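# Place a blue sponge flat on the shelf's top tier

## Task

Put one blue sponge on the upper tier of the shelf so it lies flat. The shelf must not be moved, any other sponges on it must stay flat and separate from one another, and at the end the robot must not be in contact with any sponge.

## Robot and tools

Robot: two arms, left_arm with a five-finger left hand and right_arm with a right hand (mirror images). A post stands fixed behind them. Base poses in the scene frame: left_arm at (-0.037, +0.324, 0) m, quat_wxyz (+1.000, 0, 0, +0.028); right_arm at (+0.009, -0.279, +0.004) m, quat_wxyz (+1.000, 0, 0, +0.006).

Frames: the scene frame has its origin at table-top height, halfway between the nominal bases; +z up, +x forward over the table, left_arm on the +y side (image left/right is unrelated). Each arm's reported end_effector_position (m) and end_effector_quat_wxyz, and its offsets, use that arm's own base frame. Rotations turn about the Hand target's position.

Hand point: a point 0.15 m out from the wrist flange along the fingers, 0.05 m in front of the palm. Its +z runs along straight fingers, +y out of the palm, +x across the palm away from the thumb on the right hand, toward the thumb on the left. Straight fingertips reach 0.06-0.07 m past it along +z and sit 0.06 m behind it along -y. A wrist bracket on the little-finger side can strike things.

execute_actions: argument actions is a list of actions; each action is a list of up to 15 rows, one row per 1/30 s step; a shorter action repeats its last row until step 15. Every row has 28 numbers in [-1, 1], one shared row for both arms, in this order: left dx, dy, dz, rx, ry, rz; left little, ring, middle, index, thumb_bend, thumb_turn, force_limit, speed; then the same 14 for the right arm. The six pose numbers are an offset (not a pose) from that arm's Hand target as it stood when the action began; all rows of one action count from that same start, and a new action starts again from the updated Hand target, so repeating an offset keeps moving. Scale: 1.0 = 0.6 m or 180 degrees; rx, ry, rz form a single rotation vector. Six zeros leave an arm's pose request unchanged, but re-asks for its Hand target. Optional cameras: names, ["all"] or []; default shows all only for an empty actions list.

Hand numbers: fingers and thumb_bend +1 straight, -1 curled; thumb_turn +1 beside the palm, -1 opposite the fingers. force_limit goes linearly from about 0 N (-1) to 10 N (+1), 15 N for the two thumb motors. speed rises from near zero at -1 to full at +0.48 and above. For a soft grip close at speed -0.94 or less. With the thumb turned in, the hand holds objects roughly 0.035-0.065 m thick; thumb tip against index pad can pinch light items up to about 0.08 m. A motor only moves when its target changes (by 0.002 or more). To keep a hand as it is, resend the eight numbers last sent to it; if nothing was sent yet, send its hand_measured plus hand_force_limit and hand_speed. To loosen, send targets more open than hand_measured.

move: target is one 28-number row or a list of up to 15 rows, each pose part an offset from the Hand targets at the move's start (not from the previous target). speed in m/s, 0.002 to 4.3, default 0.25 (turns up to twice that in rad/s); one value or one per target. blend in m rounds corners of a list; 0 stops at each target. blocking=false returns after about 0.5 s while motion continues. Paths are straight, don't avoid obstacles, and stop after 10 s. The result adds a move: line with an ending such as done, off_target, moving, held or fault, and limits such as paced (pose clipped) or held (steps withheld).

wait: seconds from 0 to 3600; lets a running move continue. stop: brakes a running move. zoom_image: camera (cam_high, cam_left_wrist or cam_right_wrist) and region [x0, y0, x1, y1] in pixels, at most 504 each way, from the latest image. show_instructions: shows reference pages. finished_scene: optional scene 1; ends irreversibly.

Results: per arm the hand pose, Hand target (last commanded pose after clipping; next offsets start here), joint positions, velocities (may read "within noise") and torques. For hands: hand_measured, hand_stopped_by (moving, target, force, stalled, fault), hand_load_n (N at fingertip, positive when pushed open; a lost grip shows as load near 0), hand_force_limit, hand_speed. Camera images: cam_high, cam_left_wrist, cam_right_wrist, each 672x504.

Behaviour to expect: the arms track loosely; hands often rest 1-3 cm (up to 5 cm) short, usually low, without touching anything. Send the remaining gap as a new offset. Commanded orientation is clipped to 40 degrees from the current one each step. Joint limits (rad): waist ±2.880, shoulder 0 to 3.142, elbow 0 to 3.019, wrist pitch -1.693 to 1.571, wrist yaw ±1.571, wrist roll ±2.094.

Avoid: dropping the sponge even slightly, releasing it while moving, fast impacts, hard presses on the shelf or post, shifting the shelf, knocking other sponges, anything leaving the table, and the two hands or arms meeting (that can end the scene). Don't overload fingers. Holding loads or straining toward unreachable poses heats motors; a MOTOR HOT line warns, and at 100 °C an OVER-TEMPERATURE FAULT drops the arm for 30-60 s. Release the sponge and move the hand clear before ending.

Each tool is called after "Emit:" as a command line: name --argument value for each argument, lists and objects as JSON in quotes; but a table of rows of numbers goes row by row, as --pt "numbers of a row", without its own name.

Reference images:

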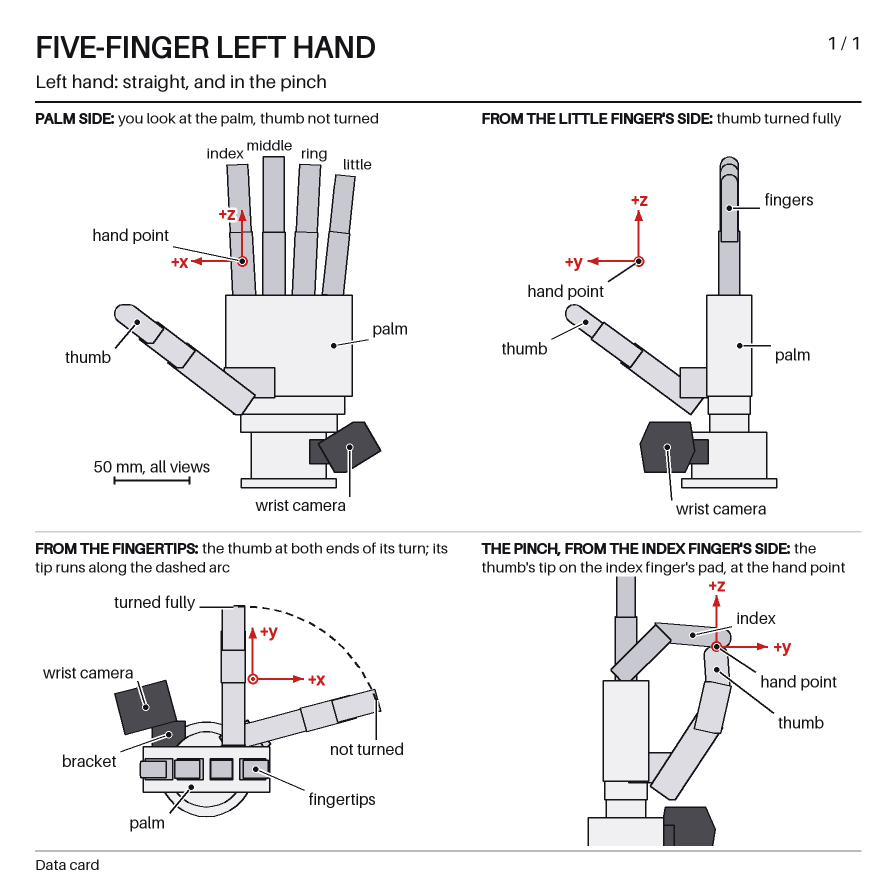

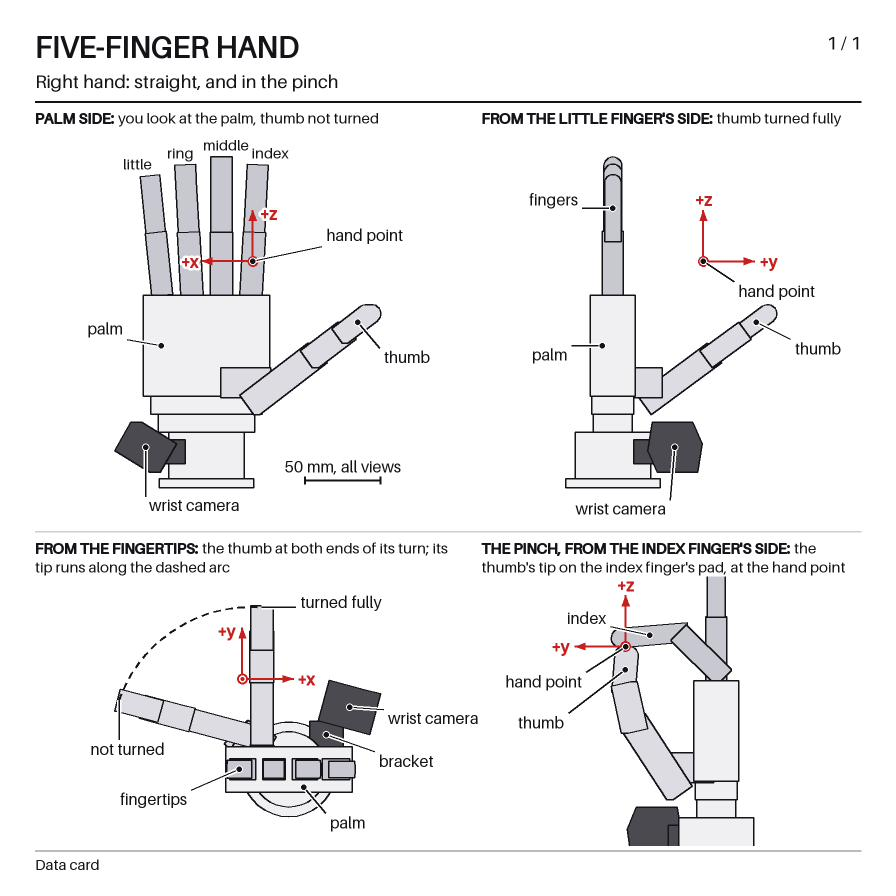

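## Session

Emit:
execute_actions --actions '[]'

Scene clock: 0.00 s.
left_arm: end_effector_position=(+0.3877, +0.1518, +0.1340) hand_measured=(+1.000, +1.000, +1.000, +1.000, +1.000, +1.000) hand_load_n=(+0.0, +0.0, +0.0, +0.0, +0.0, +0.0) hand_stopped_by=(target, target, target, target, target, target) hand_force_limit=0.00 hand_speed=-0.80 end_effector_quat_wxyz=(+0.087, -0.442, +0.889, +0.086) | right_arm: end_effector_position=(+0.5926, +0.3446, +0.2391) hand_measured=(+1.000, +1.000, +1.000, +1.000, +1.000, +1.000) hand_load_n=(+0.0, +0.5, +0.0, +0.0, +0.0, +0.0) hand_stopped_by=(target, target, target, target, target, target) hand_force_limit=0.00 hand_speed=-0.80 end_effector_quat_wxyz=(-0.131, +0.839, -0.497, +0.175)
Joint positions: left_arm=[0.214 1.532 1.231 -1.141 -0.21 0.876] | right_arm=[0.533 2.062 2.271 -1.373 0.176 -0.004]
Joint velocities: within noise
Joint torques (N m): no reading
Heat: left arm: hottest wrist pitch 36 °C; right arm: hottest wrist roll 34 °C.
Hand target: left_arm +0.3974, +0.1549, +0.1432; +0.102, -0.442, +0.887, +0.084 | right_arm +0.5985, +0.3473, +0.2652; -0.155, +0.833, -0.496, +0.190

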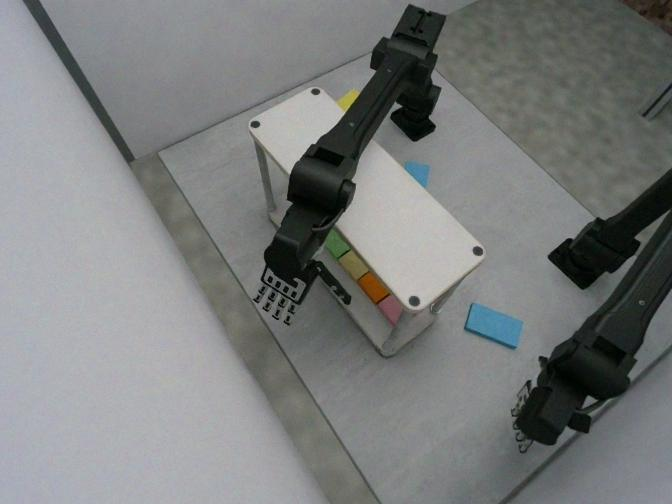

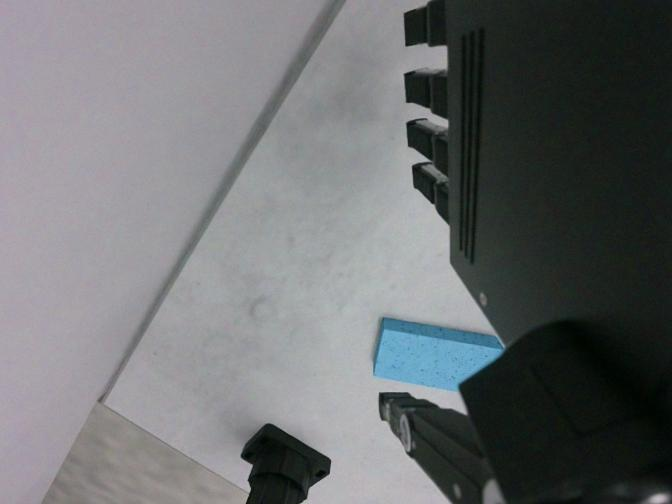

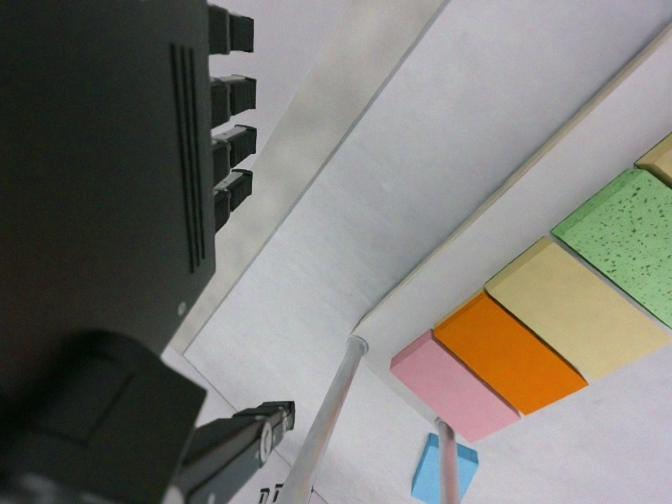

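Emit:
zoom_image --camera "cam_high" --region '[230, 60, 530, 380]'

Emit:
zoom_image --camera "cam_right_wrist" --region '[170, 0, 672, 504]'

Scaled by 1.575 from the camera's image (finer frame: 960x720).

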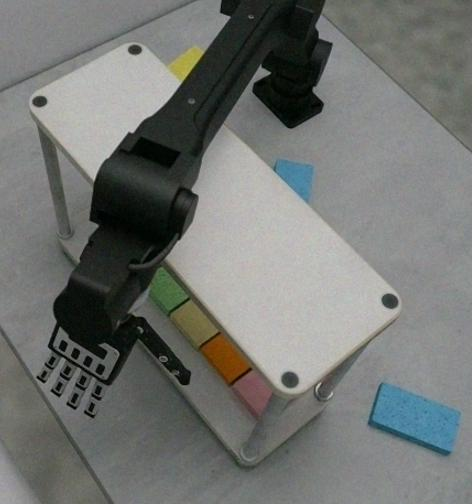

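Scaled by 1.000.

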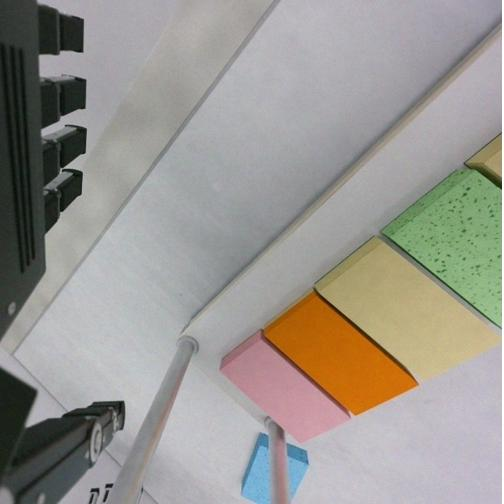

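Emit:
zoom_image --camera "cam_high" --region '[440, 280, 560, 370]'

Emit:
zoom_image --camera "cam_left_wrist" --region '[340, 280, 540, 430]'

Scaled by 4.200 from the camera's image (finer frame: 960x720).

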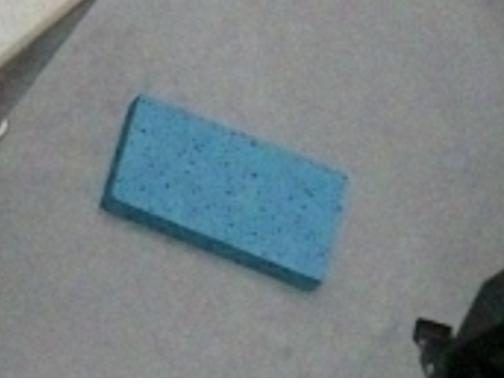

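Scaled by 2.520 from the camera's image (finer frame: 960x720).

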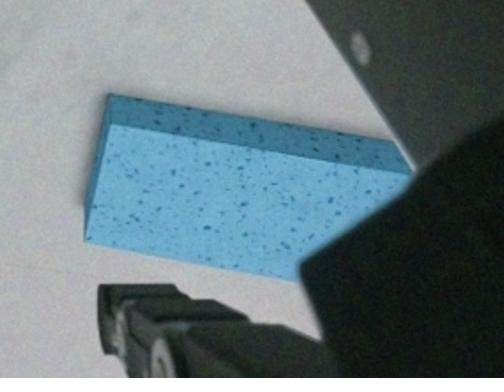

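Emit:
move --target '[-0.345, -0.467, 0.095, -0.088, -0.015, 0.371, 1,1,1,1,1,1,0,-0.8, 0,0,0,0,0,0, 1,1,1,1,1,1,0,-0.8]' --cameras '["all"]'

Scene clock: 54.17 s.
left_arm: end_effector_position=(+0.1920, -0.1258, +0.1990) hand_measured=(+1.000, +1.000, +1.000, +1.000, +1.000, +1.000) hand_load_n=(+0.0, +0.0, +0.0, +0.0, +0.0, +0.0) hand_stopped_by=(target, target, target, target, target, target) hand_force_limit=0.00 hand_speed=-0.80 end_effector_quat_wxyz=(+0.003, +0.862, -0.507, -0.001) | right_arm: end_effector_position=(+0.5926, +0.3446, +0.2391) hand_measured=(+1.000, +1.000, +1.000, +1.000, +1.000, +1.000) hand_load_n=(+0.0, +0.0, +0.0, +0.5, +0.0, +0.0) hand_stopped_by=(target, target, target, target, target, target) hand_force_limit=0.00 hand_speed=-0.80 end_effector_quat_wxyz=(-0.131, +0.839, -0.497, +0.175)
Joint positions: left_arm=[-0.287 0.956 0.924 -1.541 0.006 -0.795] | right_arm=[0.533 2.062 2.271 -1.373 0.176 -0.004]
Joint torques (N m): left_arm=[0.67 -3.25 6.41 -0.54 -0.16 -0.15] | right_arm=[-0.67 -21.6 13.45 1.1 0.06 -0.01]
Heat: left arm: hottest elbow 40 °C; right arm: hottest elbow 39 °C.
Hand target: left_arm +0.1904, -0.1253, +0.2002; +0.000, +0.867, -0.499, +0.000 | right_arm +0.5985, +0.3473, +0.2652; -0.155, +0.833, -0.496, +0.190
Off the commanded pose: left_arm 0.002 m, 1 deg | right_arm 0.027 m, 3 deg.
move: done

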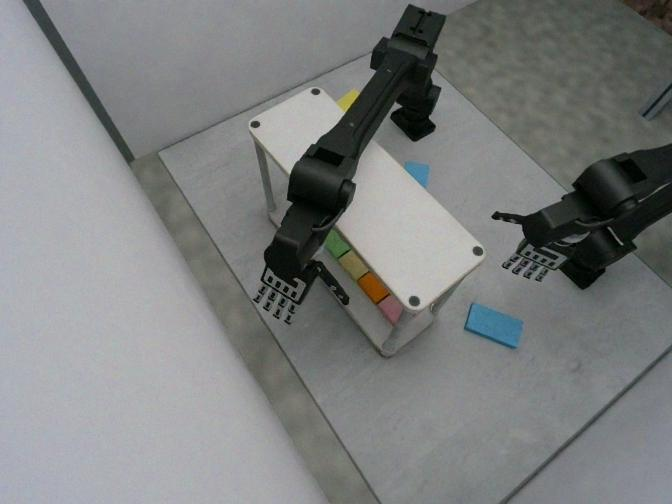

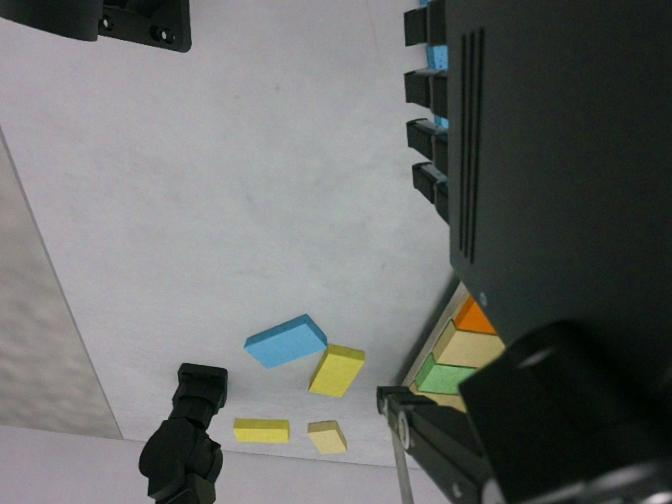

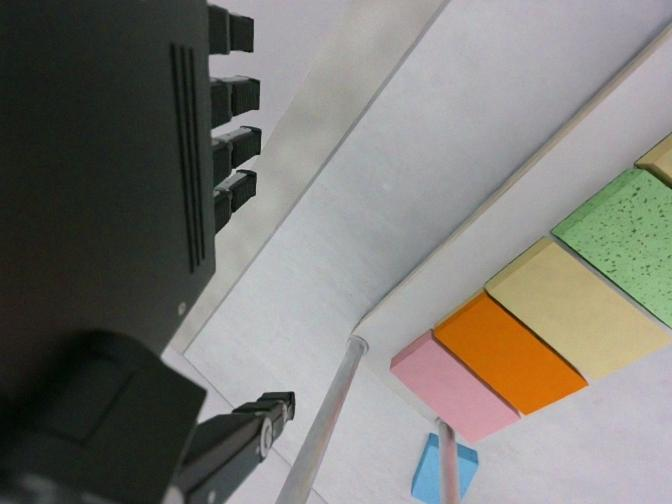

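Emit:
move --target '[0, 0, -0.187, 0, 0, 0, 1,1,1,1,1,1,0,-0.8, 0,0,0,0,0,0, 1,1,1,1,1,1,0,-0.8]' --cameras '["cam_high","cam_left_wrist"]'

Emit:
zoom_image --camera "cam_high" --region '[440, 230, 600, 350]'

Scene clock: 58.63 s.
left_arm: end_effector_position=(+0.1860, -0.1238, +0.0908) hand_measured=(+1.000, +1.000, +1.000, +1.000, +1.000, +1.000) hand_load_n=(+0.0, +0.0, +0.0, +0.0, +0.0, +0.0) hand_stopped_by=(target, target, target, target, target, target) hand_force_limit=0.00 hand_speed=-0.80 end_effector_quat_wxyz=(+0.003, +0.862, -0.506, -0.002) | right_arm: end_effector_position=(+0.5926, +0.3446, +0.2391) hand_measured=(+1.000, +1.000, +1.000, +1.000, +1.000, +1.000) hand_load_n=(+0.0, +0.0, -0.5, +0.0, +0.0, +0.0) hand_stopped_by=(target, target, target, target, target, target) hand_force_limit=0.00 hand_speed=-0.80 end_effector_quat_wxyz=(-0.131, +0.839, -0.497, +0.175)
Joint positions: left_arm=[-0.287 1.002 0.661 -1.236 0.005 -0.796] | right_arm=[0.533 2.062 2.271 -1.373 0.176 -0.004]
Joint torques (N m): left_arm=[0.91 -1.44 6.06 0.38 -0.12 -0.18] | right_arm=[-0.67 -21.6 13.44 1.1 0.07 -0.02]
Heat: left arm: hottest elbow 39 °C; right arm: hottest elbow 39 °C.
Hand target: left_arm +0.1904, -0.1253, +0.0880; +0.000, +0.867, -0.499, +0.000 | right_arm +0.5985, +0.3473, +0.2652; -0.155, +0.833, -0.496, +0.190
Off the commanded pose: left_arm 0.005 m, 1 deg | right_arm 0.027 m, 3 deg.
move: done

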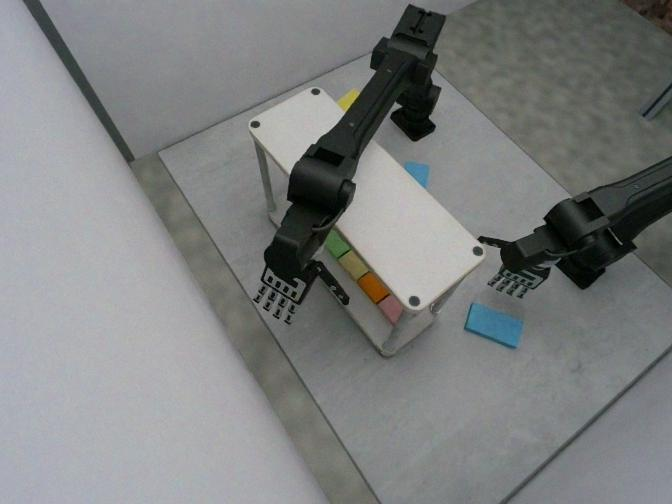

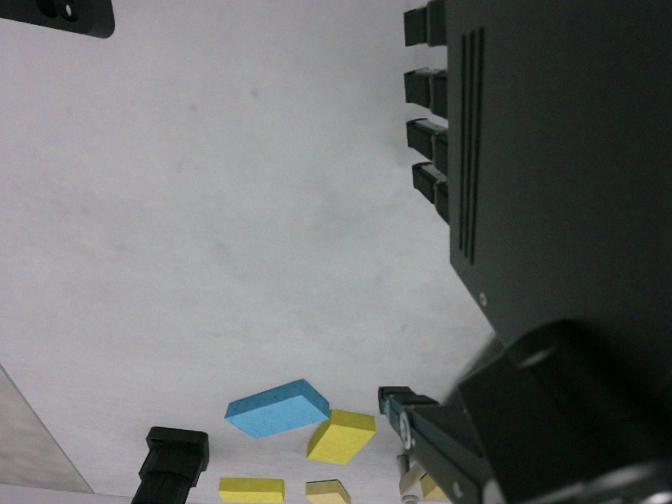

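Scaled by 3.150 from the camera's image (finer frame: 960x720).

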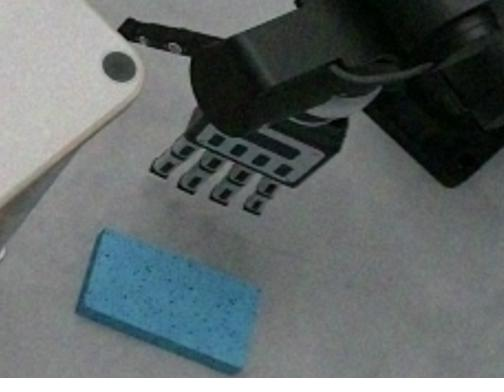

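Emit:
move --target '[0.058, 0.034, -0.020, 0, 0, 0, 1,1,1,1,1,-1,0,-0.2, 0,0,0,0,0,0, 1,1,1,1,1,1,0,-0.8]' --cameras '["cam_high"]' --speed 0.12

Emit:
zoom_image --camera "cam_high" --region '[440, 230, 600, 350]'

Scene clock: 63.07 s.
left_arm: end_effector_position=(+0.2076, -0.1022, +0.0680) hand_measured=(+1.000, +1.000, +1.000, +1.000, +1.000, -1.000) hand_load_n=(+0.0, +0.0, +0.0, +0.0, -0.5, +0.0) hand_stopped_by=(target, target, target, target, target, target) hand_force_limit=0.00 hand_speed=-0.20 end_effector_quat_wxyz=(+0.004, +0.871, -0.491, -0.020) | right_arm: end_effector_position=(+0.5926, +0.3446, +0.2391) hand_measured=(+1.000, +1.000, +1.000, +1.000, +1.000, +1.000) hand_load_n=(+0.0, +0.0, +0.0, +0.0, +0.0, +0.0) hand_stopped_by=(target, target, target, target, target, target) hand_force_limit=0.00 hand_speed=-0.80 end_effector_quat_wxyz=(-0.131, +0.839, -0.497, +0.175)
Joint positions: left_arm=[-0.185 1.108 0.663 -1.167 -0.006 -0.729] | right_arm=[0.533 2.062 2.271 -1.373 0.176 -0.004]
Joint torques (N m): left_arm=[1.9 -2.61 8.31 0.36 -0.01 0.25] | right_arm=[-0.67 -21.6 13.45 1.1 0.06 -0.01]
Heat: left arm: hottest elbow 39 °C; right arm: hottest elbow 40 °C.
Hand target: left_arm +0.2252, -0.1049, +0.0760; +0.000, +0.867, -0.499, +0.000 | right_arm +0.5985, +0.3473, +0.2652; -0.155, +0.833, -0.496, +0.190
Off the commanded pose: left_arm 0.019 m, 3 deg | right_arm 0.027 m, 3 deg.
move: off_target (left_arm)

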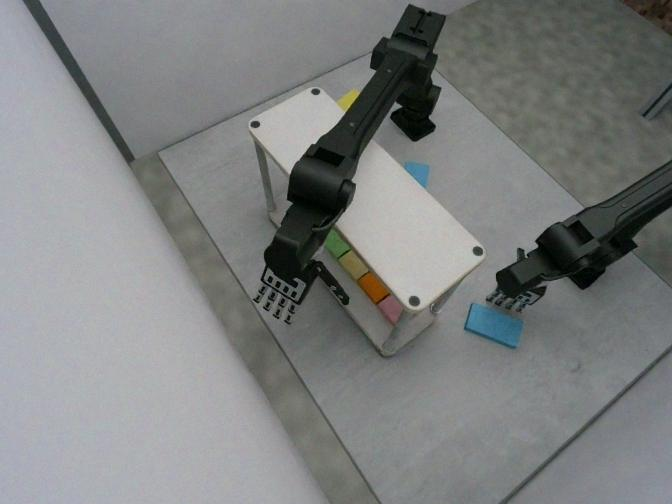

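Scaled by 3.150 from the camera's image (finer frame: 960x720).

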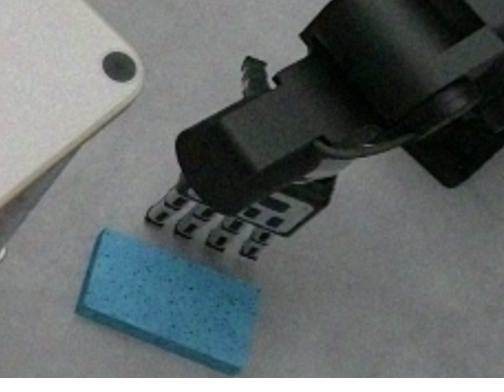

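Emit:
move --pt "0 0 0.022 0 0 0 1 1 1 1 1 -1 0 -0.2 0 0 0 0 0 0 1 1 1 1 1 1 0 -0.8" --pt "0.07 0.042 0.022 0 0 0 1 1 1 1 1 -1 0 -0.2 0 0 0 0 0 0 1 1 1 1 1 1 0 -0.8" --cameras '["cam_high"]' --speed 0.1

Emit:
zoom_image --camera "cam_high" --region '[440, 230, 600, 350]'

Scene clock: 66.47 s.
left_arm: end_effector_position=(+0.2446, -0.0792, +0.0774) hand_measured=(+1.000, +1.000, +1.000, +1.000, +1.000, -1.000) hand_load_n=(+0.0, +0.0, +0.0, -0.5, +0.0, -0.5) hand_stopped_by=(target, target, target, target, target, target) hand_force_limit=0.00 hand_speed=-0.20 end_effector_quat_wxyz=(+0.009, +0.871, -0.491, -0.024) | right_arm: end_effector_position=(+0.5926, +0.3446, +0.2391) hand_measured=(+1.000, +1.000, +1.000, +1.000, +1.000, +1.000) hand_load_n=(+0.0, +0.0, +0.0, +0.0, +0.0, +0.0) hand_stopped_by=(target, target, target, target, target, target) hand_force_limit=0.00 hand_speed=-0.80 end_effector_quat_wxyz=(-0.131, +0.839, -0.497, +0.175)
Joint positions: left_arm=[-0.079 1.205 0.76 -1.176 -0.004 -0.623] | right_arm=[0.533 2.062 2.271 -1.373 0.176 -0.004]
Joint torques (N m): left_arm=[2.26 -4.42 9.25 0.2 -0.02 0.25] | right_arm=[-0.67 -21.66 13.45 1.1 0.06 -0.01]
Heat: left arm: hottest elbow 40 °C; right arm: hottest elbow 40 °C.
Hand target: left_arm +0.2672, -0.0797, +0.0892; +0.000, +0.867, -0.499, +0.000 | right_arm +0.5985, +0.3473, +0.2652; -0.155, +0.833, -0.496, +0.190
Off the commanded pose: left_arm 0.025 m, 3 deg | right_arm 0.027 m, 3 deg.
move: off_target (left_arm)

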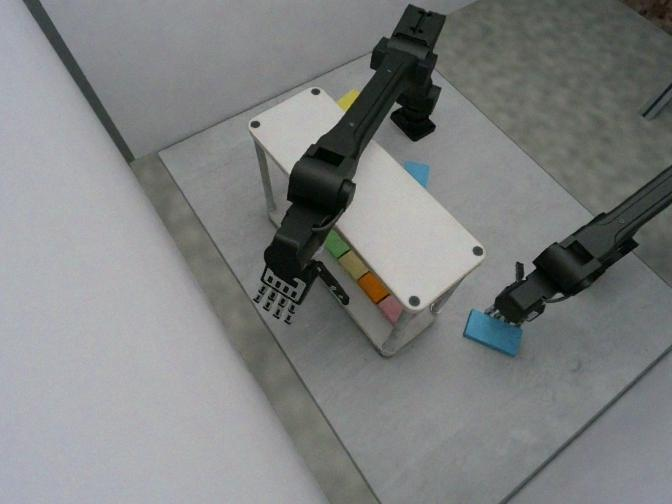

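Scaled by 3.150 from the camera's image (finer frame: 960x720).

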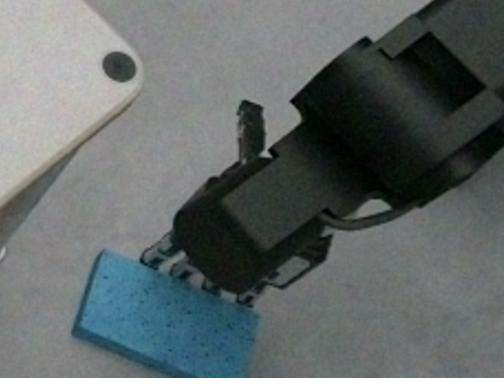

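Emit:
move --target '[0.11, 0.058, 0.0, 0, 0, 0, 1,1,1,1,1,-1,0,-0.2, 0,0,0,0,0,0, 1,1,1,1,1,1,0,-0.8]' --cameras '["cam_high"]' --speed 0.1

Emit:
zoom_image --camera "cam_high" --region '[400, 230, 560, 350]'

Scene clock: 69.47 s.
left_arm: end_effector_position=(+0.3104, -0.0470, +0.0788) hand_measured=(+1.000, +1.000, +1.000, +1.000, +1.000, -1.000) hand_load_n=(+0.0, +0.0, +0.0, +0.0, +0.0, +0.0) hand_stopped_by=(target, target, target, target, target, target) hand_force_limit=0.00 hand_speed=-0.20 end_effector_quat_wxyz=(+0.011, +0.871, -0.490, -0.022) | right_arm: end_effector_position=(+0.5926, +0.3446, +0.2391) hand_measured=(+1.000, +1.000, +1.000, +1.000, +1.000, +1.000) hand_load_n=(+0.0, +0.0, +0.0, -0.5, +0.0, +0.0) hand_stopped_by=(target, target, target, target, target, target) hand_force_limit=0.00 hand_speed=-0.80 end_effector_quat_wxyz=(-0.131, +0.839, -0.497, +0.175)
Joint positions: left_arm=[0.03 1.381 0.919 -1.158 -0.003 -0.516] | right_arm=[0.533 2.062 2.271 -1.373 0.176 -0.004]
Joint torques (N m): left_arm=[1.96 -6.95 9.21 0.14 -0.02 0.22] | right_arm=[-0.67 -21.6 13.44 1.1 0.06 -0.01]
Heat: left arm: hottest elbow 40 °C; right arm: hottest elbow 40 °C.
Hand target: left_arm +0.3332, -0.0449, +0.0892; +0.000, +0.867, -0.499, +0.000 | right_arm +0.5985, +0.3473, +0.2652; -0.155, +0.833, -0.496, +0.190
Off the commanded pose: left_arm 0.025 m, 3 deg | right_arm 0.027 m, 3 deg.
move: off_target (left_arm)

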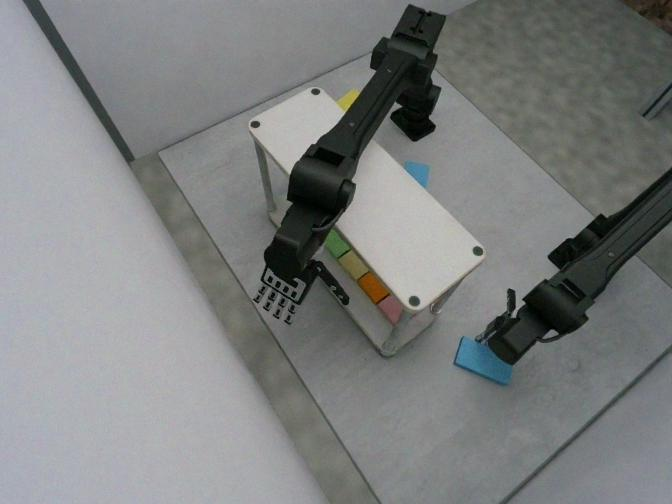

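Scaled by 3.150 from the camera's image (finer frame: 960x720).

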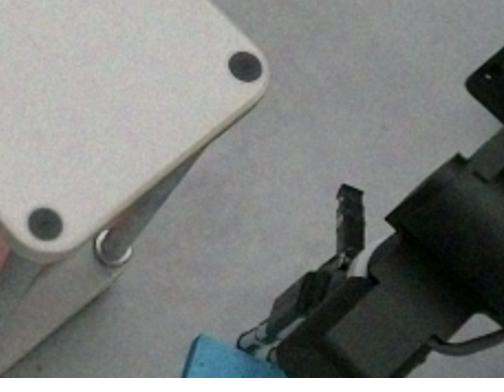

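Emit:
move --target '[0.086, 0.05, 0.0, 0, 0, 0, 1,1,1,1,1,-1,0,-0.2, 0,0,0,0,0,0, 1,1,1,1,1,1,0,-0.8]' --cameras '["cam_high"]' --speed 0.1

Emit:
zoom_image --camera "cam_high" --region '[400, 280, 560, 400]'

Scene clock: 72.53 s.
left_arm: end_effector_position=(+0.3652, -0.0194, +0.0799) hand_measured=(+1.000, +1.000, +1.000, +1.000, +1.000, -1.000) hand_load_n=(+0.0, +0.0, +0.0, +0.0, +0.0, +0.0) hand_stopped_by=(target, target, target, target, target, target) hand_force_limit=0.00 hand_speed=-0.20 end_effector_quat_wxyz=(+0.011, +0.871, -0.491, -0.015) | right_arm: end_effector_position=(+0.5926, +0.3446, +0.2391) hand_measured=(+1.000, +1.000, +1.000, +1.000, +1.000, +1.000) hand_load_n=(+0.0, +0.0, +0.0, +0.0, +0.0, +0.0) hand_stopped_by=(target, target, target, target, target, target) hand_force_limit=0.00 hand_speed=-0.80 end_effector_quat_wxyz=(-0.131, +0.839, -0.497, +0.175)
Joint positions: left_arm=[0.096 1.515 1.065 -1.158 0 -0.448] | right_arm=[0.533 2.062 2.271 -1.373 0.176 -0.004]
Joint torques (N m): left_arm=[1.79 -9.29 9.2 -0.23 -0.01 0.22] | right_arm=[-0.67 -21.6 13.44 1.11 0.06 -0.02]
Heat: left arm: hottest elbow 40 °C; right arm: hottest elbow 41 °C.
Hand target: left_arm +0.3848, -0.0149, +0.0892; +0.000, +0.867, -0.499, +0.000 | right_arm +0.5985, +0.3473, +0.2652; -0.155, +0.833, -0.496, +0.190
Off the commanded pose: left_arm 0.022 m, 2 deg | right_arm 0.027 m, 3 deg.
move: off_target (left_arm)

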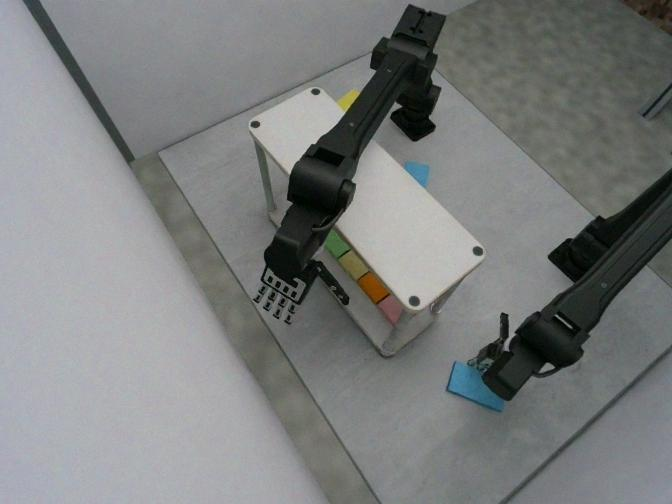

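Scaled by 3.150 from the camera's image (finer frame: 960x720).

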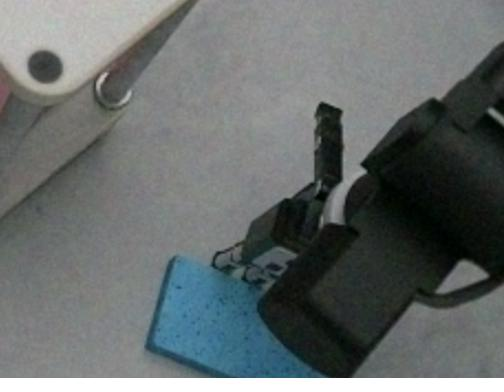

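Emit:
move --pt "-0.05 -0.02 0.12 0 0 0 1 1 1 1 1 -1 0 -0.2 0 0 0 0 0 0 1 1 1 1 1 1 0 -0.8" --pt "0.102 0.1165 0.085 0.134 -0.230 0 1 1 0.5 0.5 1 -1 0 -0.2 0 0 0 0 0 0 1 1 1 1 1 1 0 -0.8" --cameras '["cam_high","cam_left_wrist"]' --speed 0.2 --blend 0.03

Emit:
zoom_image --camera "cam_high" --region '[400, 300, 560, 420]'

Scene clock: 84.87 s.
left_arm: end_effector_position=(+0.4430, +0.0524, +0.1308) hand_measured=(+1.000, +1.000, +0.500, +0.500, +1.000, -1.000) hand_load_n=(+0.0, +0.0, +0.0, +0.0, +0.0, +0.0) hand_stopped_by=(target, target, target, target, target, target) hand_force_limit=0.00 hand_speed=-0.20 end_effector_quat_wxyz=(-0.338, +0.801, -0.454, +0.194) | right_arm: end_effector_position=(+0.5926, +0.3446, +0.2391) hand_measured=(+1.000, +1.000, +1.000, +1.000, +1.000, +1.000) hand_load_n=(+0.0, +0.0, +0.0, +0.0, -0.5, +0.0) hand_stopped_by=(target, target, target, target, target, target) hand_force_limit=0.00 hand_speed=-0.80 end_effector_quat_wxyz=(-0.131, +0.839, -0.497, +0.175)
Joint positions: left_arm=[0.087 1.179 0.795 -0.438 -0.316 -0.327] | right_arm=[0.533 2.062 2.271 -1.373 0.176 -0.004]
Joint torques (N m): left_arm=[1.38 -7.82 6.82 2 -0.38 0.26] | right_arm=[-0.67 -21.6 13.45 1.1 0.06 -0.01]
Heat: left arm: hottest elbow 41 °C; right arm: hottest elbow 41 °C.
Hand target: left_arm +0.4460, +0.0550, +0.1402; -0.353, +0.792, -0.456, +0.202 | right_arm +0.5985, +0.3473, +0.2652; -0.155, +0.833, -0.496, +0.190
Off the commanded pose: left_arm 0.010 m, 2 deg | right_arm 0.027 m, 3 deg.
move: done; target 2's new numbers were sent with left_arm's hand 0.011 m and 2 deg from that target

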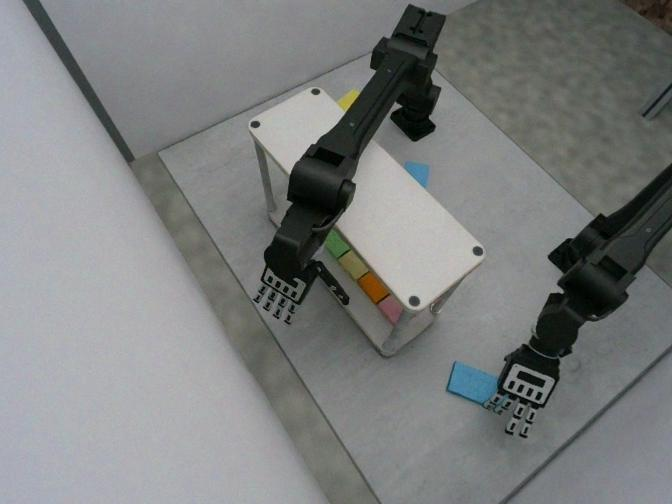

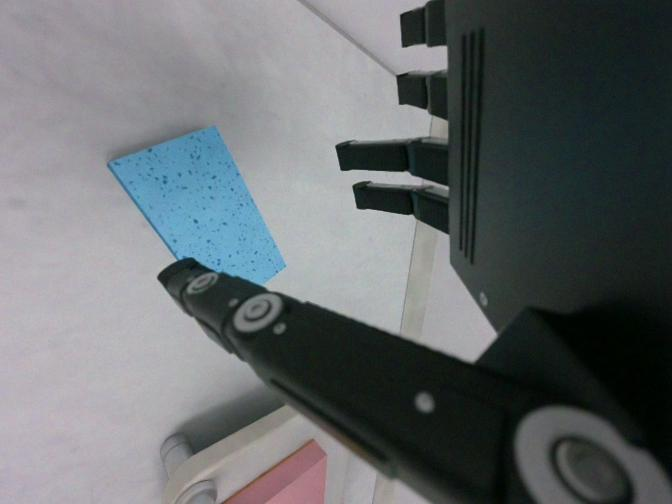

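Scaled by 3.150 from the camera's image (finer frame: 960x720).

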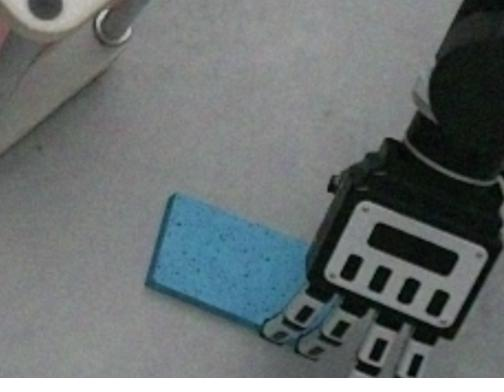

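Emit:
move --target '[0.012, -0.012, -0.165, 0, 0, 0, 1,1,0.5,0.5,1,-1,0,-0.2, 0,0,0,0,0,0, 1,1,1,1,1,1,0,-0.8]' --cameras '["cam_high","cam_left_wrist"]' --speed 0.12

Emit:
zoom_image --camera "cam_left_wrist" --region '[100, 50, 500, 350]'

Scene clock: 97.00 s.
left_arm: end_effector_position=(+0.4487, +0.0477, +0.0410) hand_measured=(+1.000, +1.000, +0.500, +0.500, +1.000, -1.000) hand_load_n=(+0.0, +0.0, +0.0, +0.0, +0.0, +0.0) hand_stopped_by=(target, target, target, target, target, target) hand_force_limit=0.00 hand_speed=-0.20 end_effector_quat_wxyz=(-0.346, +0.796, -0.456, +0.199) | right_arm: end_effector_position=(+0.5926, +0.3446, +0.2391) hand_measured=(+1.000, +1.000, +1.000, +1.000, +1.000, +1.000) hand_load_n=(+0.0, +0.0, +0.0, +0.0, +0.0, +0.0) hand_stopped_by=(target, target, target, target, target, target) hand_force_limit=0.00 hand_speed=-0.80 end_effector_quat_wxyz=(-0.131, +0.839, -0.497, +0.175)
Joint positions: left_arm=[0.069 1.34 0.648 -0.113 -0.331 -0.327] | right_arm=[0.533 2.062 2.271 -1.373 0.176 -0.004]
Joint torques (N m): left_arm=[0.85 -6.65 6 2.04 -0.42 0.05] | right_arm=[-0.67 -21.6 13.44 1.1 0.06 -0.01]
Heat: left arm: hottest elbow 40 °C; right arm: hottest elbow 42 °C.
Hand target: left_arm +0.4532, +0.0478, +0.0412; -0.353, +0.792, -0.456, +0.202 | right_arm +0.5985, +0.3473, +0.2652; -0.155, +0.833, -0.496, +0.190
Off the commanded pose: left_arm 0.004 m, 1 deg | right_arm 0.027 m, 3 deg.
move: done

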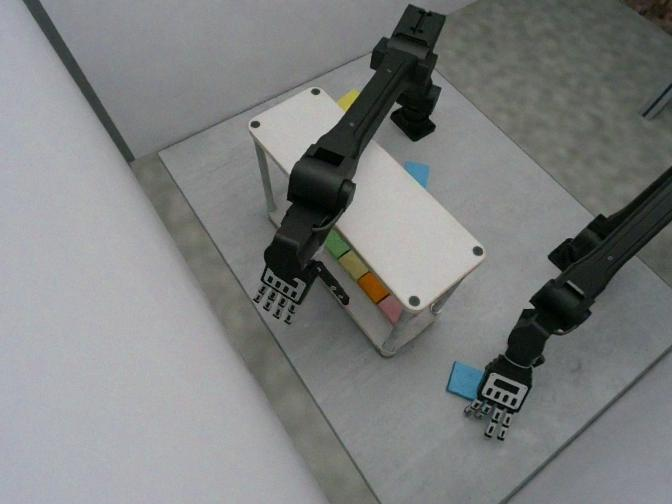

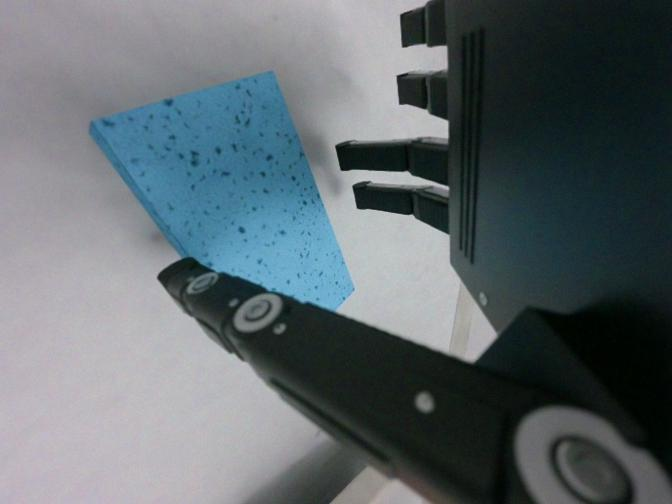

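Scaled by 1.260 from the camera's image (finer frame: 960x720).

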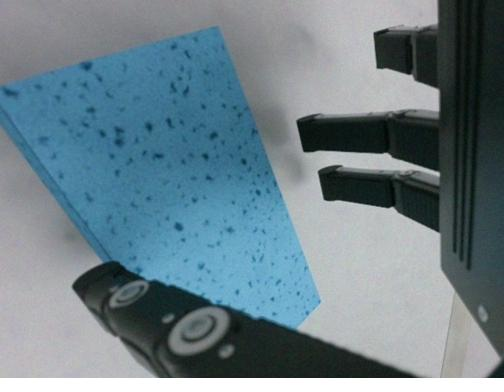

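Emit:
move --target '[-0.010, -0.006, -0.024, 0, 0, 0, 1,1,0.5,0.5,1,-1,0,-0.2, 0,0,0,0,0,0, 1,1,1,1,1,1,0,-0.8]' --cameras '["cam_left_wrist"]' --speed 0.1

Scene clock: 103.27 s.
left_arm: end_effector_position=(+0.4431, +0.0461, +0.0279) hand_measured=(+1.000, +1.000, +0.500, +0.500, +1.000, -1.000) hand_load_n=(+0.0, +0.0, +0.0, +0.0, +0.0, +0.0) hand_stopped_by=(target, target, target, target, target, target) hand_force_limit=0.00 hand_speed=-0.20 end_effector_quat_wxyz=(-0.348, +0.794, -0.457, +0.198) | right_arm: end_effector_position=(+0.5926, +0.3446, +0.2391) hand_measured=(+1.000, +1.000, +1.000, +1.000, +1.000, +1.000) hand_load_n=(+0.0, +0.0, +0.0, +0.0, +0.0, +0.0) hand_stopped_by=(target, target, target, target, target, target) hand_force_limit=0.00 hand_speed=-0.80 end_effector_quat_wxyz=(-0.131, +0.839, -0.497, +0.175)
Joint positions: left_arm=[0.062 1.355 0.615 -0.064 -0.339 -0.327] | right_arm=[0.533 2.062 2.271 -1.373 0.176 -0.004]
Joint torques (N m): left_arm=[0.91 -6.48 5.68 2.04 -0.42 -0.03] | right_arm=[-0.62 -21.54 13.44 1.09 0.06 -0.01]
Heat: left arm: hottest elbow 40 °C; right arm: hottest elbow 42 °C.
Hand target: left_arm +0.4472, +0.0442, +0.0268; -0.353, +0.792, -0.456, +0.202 | right_arm +0.5985, +0.3473, +0.2652; -0.155, +0.833, -0.496, +0.190
Off the commanded pose: left_arm 0.005 m, 1 deg | right_arm 0.027 m, 3 deg.
move: done

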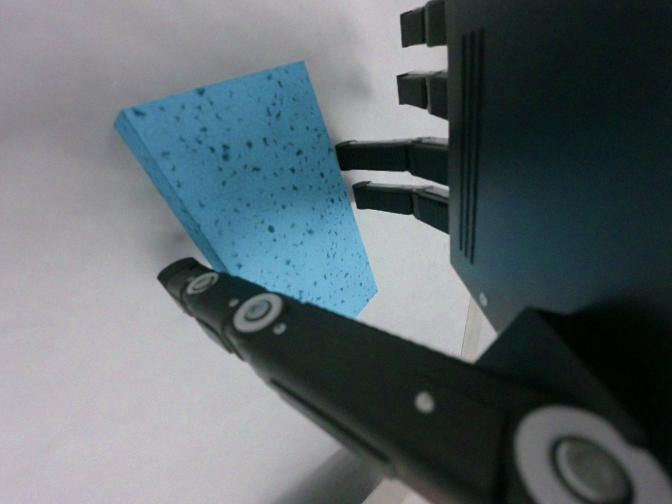

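Emit:
move --target '[0, 0, 0, 0, 0, 0, 1,1,-0.3,-0.3,1,-1,-0.5,-0.9, 0,0,0,0,0,0, 1,1,1,1,1,1,0,-0.8]' --cameras '["cam_left_wrist"]'

Scene clock: 106.50 s.
left_arm: end_effector_position=(+0.4433, +0.0474, +0.0282) hand_measured=(+1.000, +1.000, +0.130, +0.110, +1.000, -1.000) hand_load_n=(+0.0, +0.0, +3.5, +4.0, +0.5, -0.5) hand_stopped_by=(target, target, force, force, target, target) hand_force_limit=-0.50 hand_speed=-0.90 end_effector_quat_wxyz=(-0.349, +0.795, -0.455, +0.198) | right_arm: end_effector_position=(+0.5926, +0.3446, +0.2391) hand_measured=(+1.000, +1.000, +1.000, +1.000, +1.000, +1.000) hand_load_n=(+0.0, +0.0, +0.0, +0.0, +0.0, +0.0) hand_stopped_by=(target, target, target, target, target, target) hand_force_limit=0.00 hand_speed=-0.80 end_effector_quat_wxyz=(-0.131, +0.839, -0.497, +0.175)
Joint positions: left_arm=[0.066 1.355 0.615 -0.062 -0.339 -0.327] | right_arm=[0.533 2.062 2.271 -1.373 0.176 -0.004]
Joint torques (N m): left_arm=[0.85 -6.42 5.68 2.03 -0.41 -0.02] | right_arm=[-0.67 -21.6 13.45 1.1 0.06 -0.01]
Heat: left arm: hottest elbow 39 °C; right arm: hottest elbow 43 °C.
Hand target: left_arm +0.4472, +0.0442, +0.0268; -0.353, +0.792, -0.456, +0.202 | right_arm +0.5985, +0.3473, +0.2652; -0.155, +0.833, -0.496, +0.190
Off the commanded pose: left_arm 0.005 m, 1 deg | right_arm 0.027 m, 3 deg.
move: done

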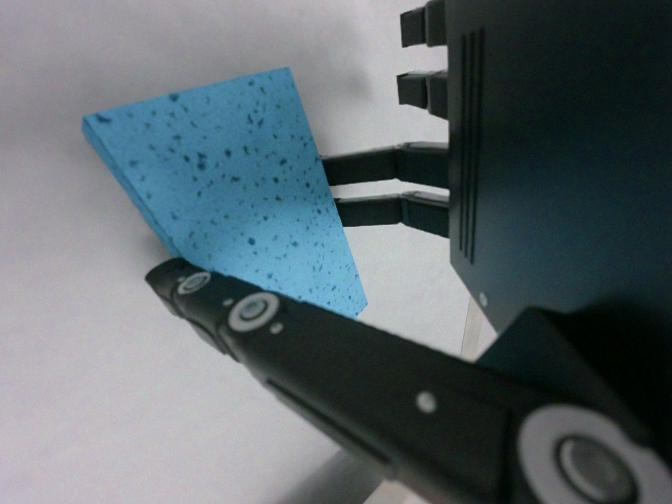

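Emit:
move --target '[0, 0, 0.08, 0, 0, 0, 1,1,-0.3,-0.3,1,-1,-0.5,-0.9, 0,0,0,0,0,0, 1,1,1,1,1,1,0,-0.8]' --cameras '["cam_left_wrist","cam_high"]' --speed 0.08

Scene clock: 109.13 s.
left_arm: end_effector_position=(+0.4258, +0.0463, +0.0485) hand_measured=(+1.000, +1.000, +0.130, +0.110, +1.000, -1.000) hand_load_n=(+0.0, +0.0, +4.0, +4.0, +0.5, -1.0) hand_stopped_by=(target, target, force, force, target, target) hand_force_limit=-0.50 hand_speed=-0.90 end_effector_quat_wxyz=(-0.338, +0.799, -0.462, +0.182) | right_arm: end_effector_position=(+0.5926, +0.3446, +0.2391) hand_measured=(+1.000, +1.000, +1.000, +1.000, +1.000, +1.000) hand_load_n=(+0.0, +0.0, -0.5, -0.5, +0.0, +0.0) hand_stopped_by=(target, target, target, target, target, target) hand_force_limit=0.00 hand_speed=-0.80 end_effector_quat_wxyz=(-0.131, +0.839, -0.497, +0.175)
Joint positions: left_arm=[0.066 1.272 0.632 -0.205 -0.339 -0.327] | right_arm=[0.533 2.062 2.271 -1.373 0.176 -0.004]
Joint torques (N m): left_arm=[0.62 -7.94 9.51 0.69 -0.42 -0.01] | right_arm=[-0.67 -21.6 13.45 1.1 0.06 -0.01]
Heat: left arm: hottest elbow 39 °C; right arm: hottest elbow 43 °C.
Hand target: left_arm +0.4472, +0.0442, +0.0748; -0.353, +0.792, -0.456, +0.202 | right_arm +0.5985, +0.3473, +0.2652; -0.155, +0.833, -0.496, +0.190
Off the commanded pose: left_arm 0.034 m, 3 deg | right_arm 0.027 m, 3 deg.
move: off_target (left_arm)
Images, in order (width x height): cam_high 672x504, cam_left_wrist 672x504.

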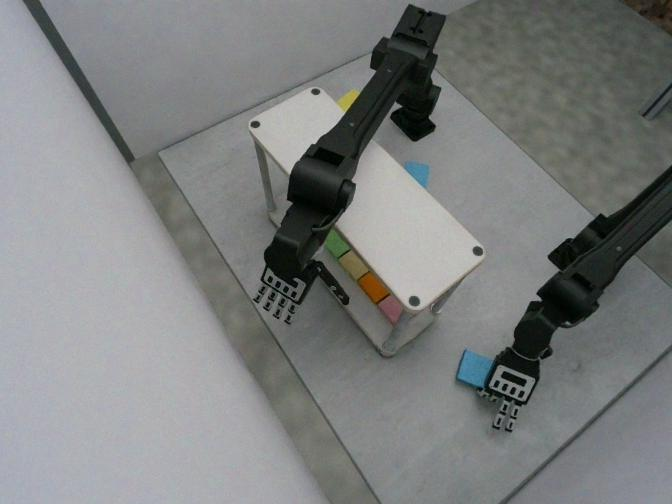

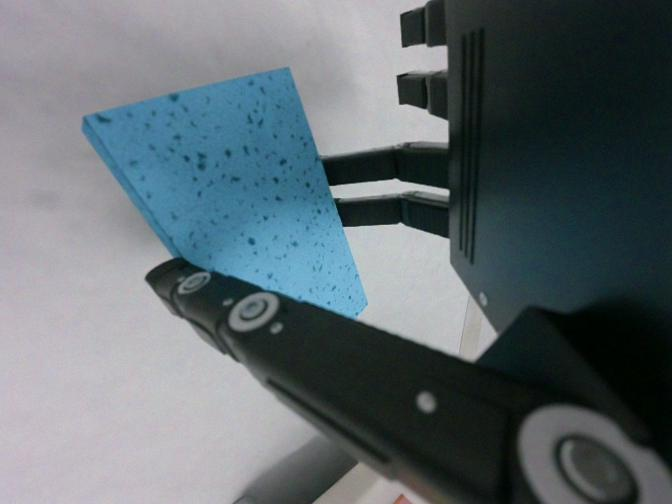

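Emit:
move --pt "0 0 0.3 0 0 0 1 1 -0.3 -0.3 1 -1 -0.5 -0.9 0.08 0 0.08 0 0 0 1 1 1 1 1 1 0 -0.8" --pt "0 0 0.64 0 0 0 1 1 -0.3 -0.3 1 -1 -0.5 -0.9 0.08 -0.08 0.36 0 0 0 1 1 1 1 1 1 0 -0.8" --pt "0.0 -0.05 0.66 0 0 -0.139 1 1 -0.3 -0.3 1 -1 -0.5 -0.9 0.0 -0.42 0.36 0 0 0 1 1 1 1 1 1 0 -0.8" --cameras '["cam_left_wrist","cam_high"]' --speed 0.2 --blend 0.03

Scene clock: 122.93 s.
left_arm: end_effector_position=(+0.4425, +0.0103, +0.4494) hand_measured=(+1.000, +1.000, +0.130, +0.110, +1.000, -1.000) hand_load_n=(+0.0, +0.0, +3.5, +4.5, +0.5, -0.5) hand_stopped_by=(target, target, force, force, target, target) hand_force_limit=-0.50 hand_speed=-0.90 end_effector_quat_wxyz=(-0.286, +0.685, -0.616, +0.263) | right_arm: end_effector_position=(+0.6073, +0.0971, +0.4648) hand_measured=(+1.000, +1.000, +1.000, +1.000, +1.000, +1.000) hand_load_n=(+0.0, +0.0, +0.0, +0.0, +0.0, +0.0) hand_stopped_by=(target, target, target, target, target, target) hand_force_limit=0.00 hand_speed=-0.80 end_effector_quat_wxyz=(-0.207, +0.808, -0.494, +0.247)
Joint positions: left_arm=[0.096 1.205 1.669 -1.237 0.002 -0.011] | right_arm=[0.142 1.953 2.708 -1.669 -0.005 -0.329]
Joint torques (N m): left_arm=[1.9 -5.71 10.65 0.99 0.14 0.24] | right_arm=[-1.49 -18.49 9.39 0.85 -0.09 -0.14]
Heat: left arm: hottest elbow 40 °C; right arm: hottest elbow 42 °C.
Hand target: left_arm +0.4472, +0.0142, +0.4708; -0.301, +0.674, -0.616, +0.274 | right_arm +0.5985, +0.0953, +0.4812; -0.155, +0.833, -0.496, +0.190
Off the commanded pose: left_arm 0.022 m, 2 deg | right_arm 0.019 m, 9 deg.
elbow stopped short (right arm): the move would have taken joint 3 (elbow) straighter than the controller allows.
joint sent to its limit (right arm) — joint 4 (wrist pitch), lower limit. The joint targets are off in position and orientation.
move: off_target (left_arm, right_arm)
Images, in order (width x height): cam_high 672x504, cam_left_wrist 672x504.

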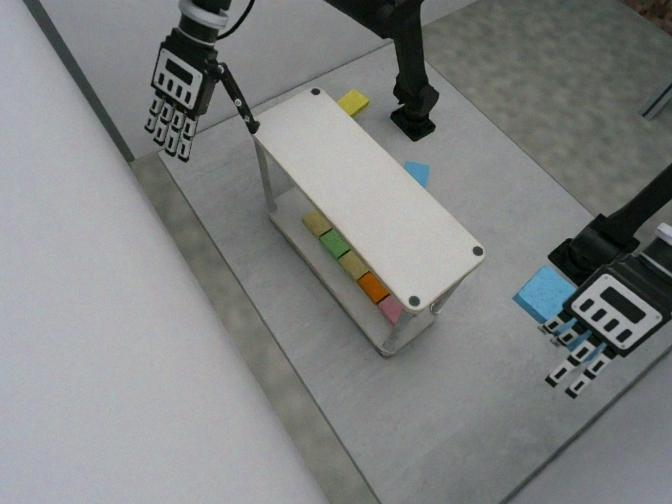

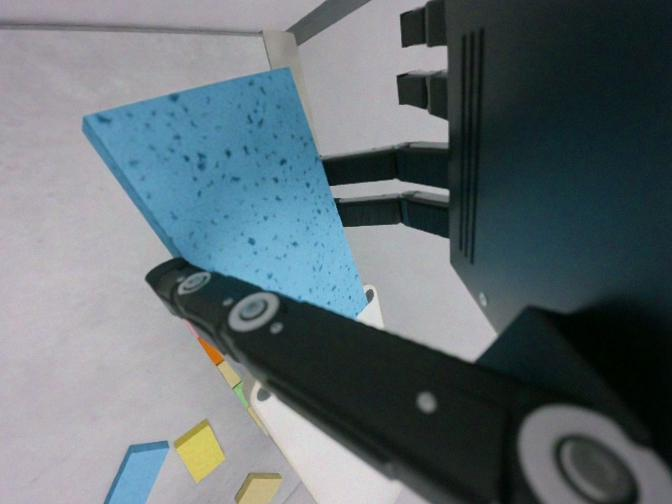

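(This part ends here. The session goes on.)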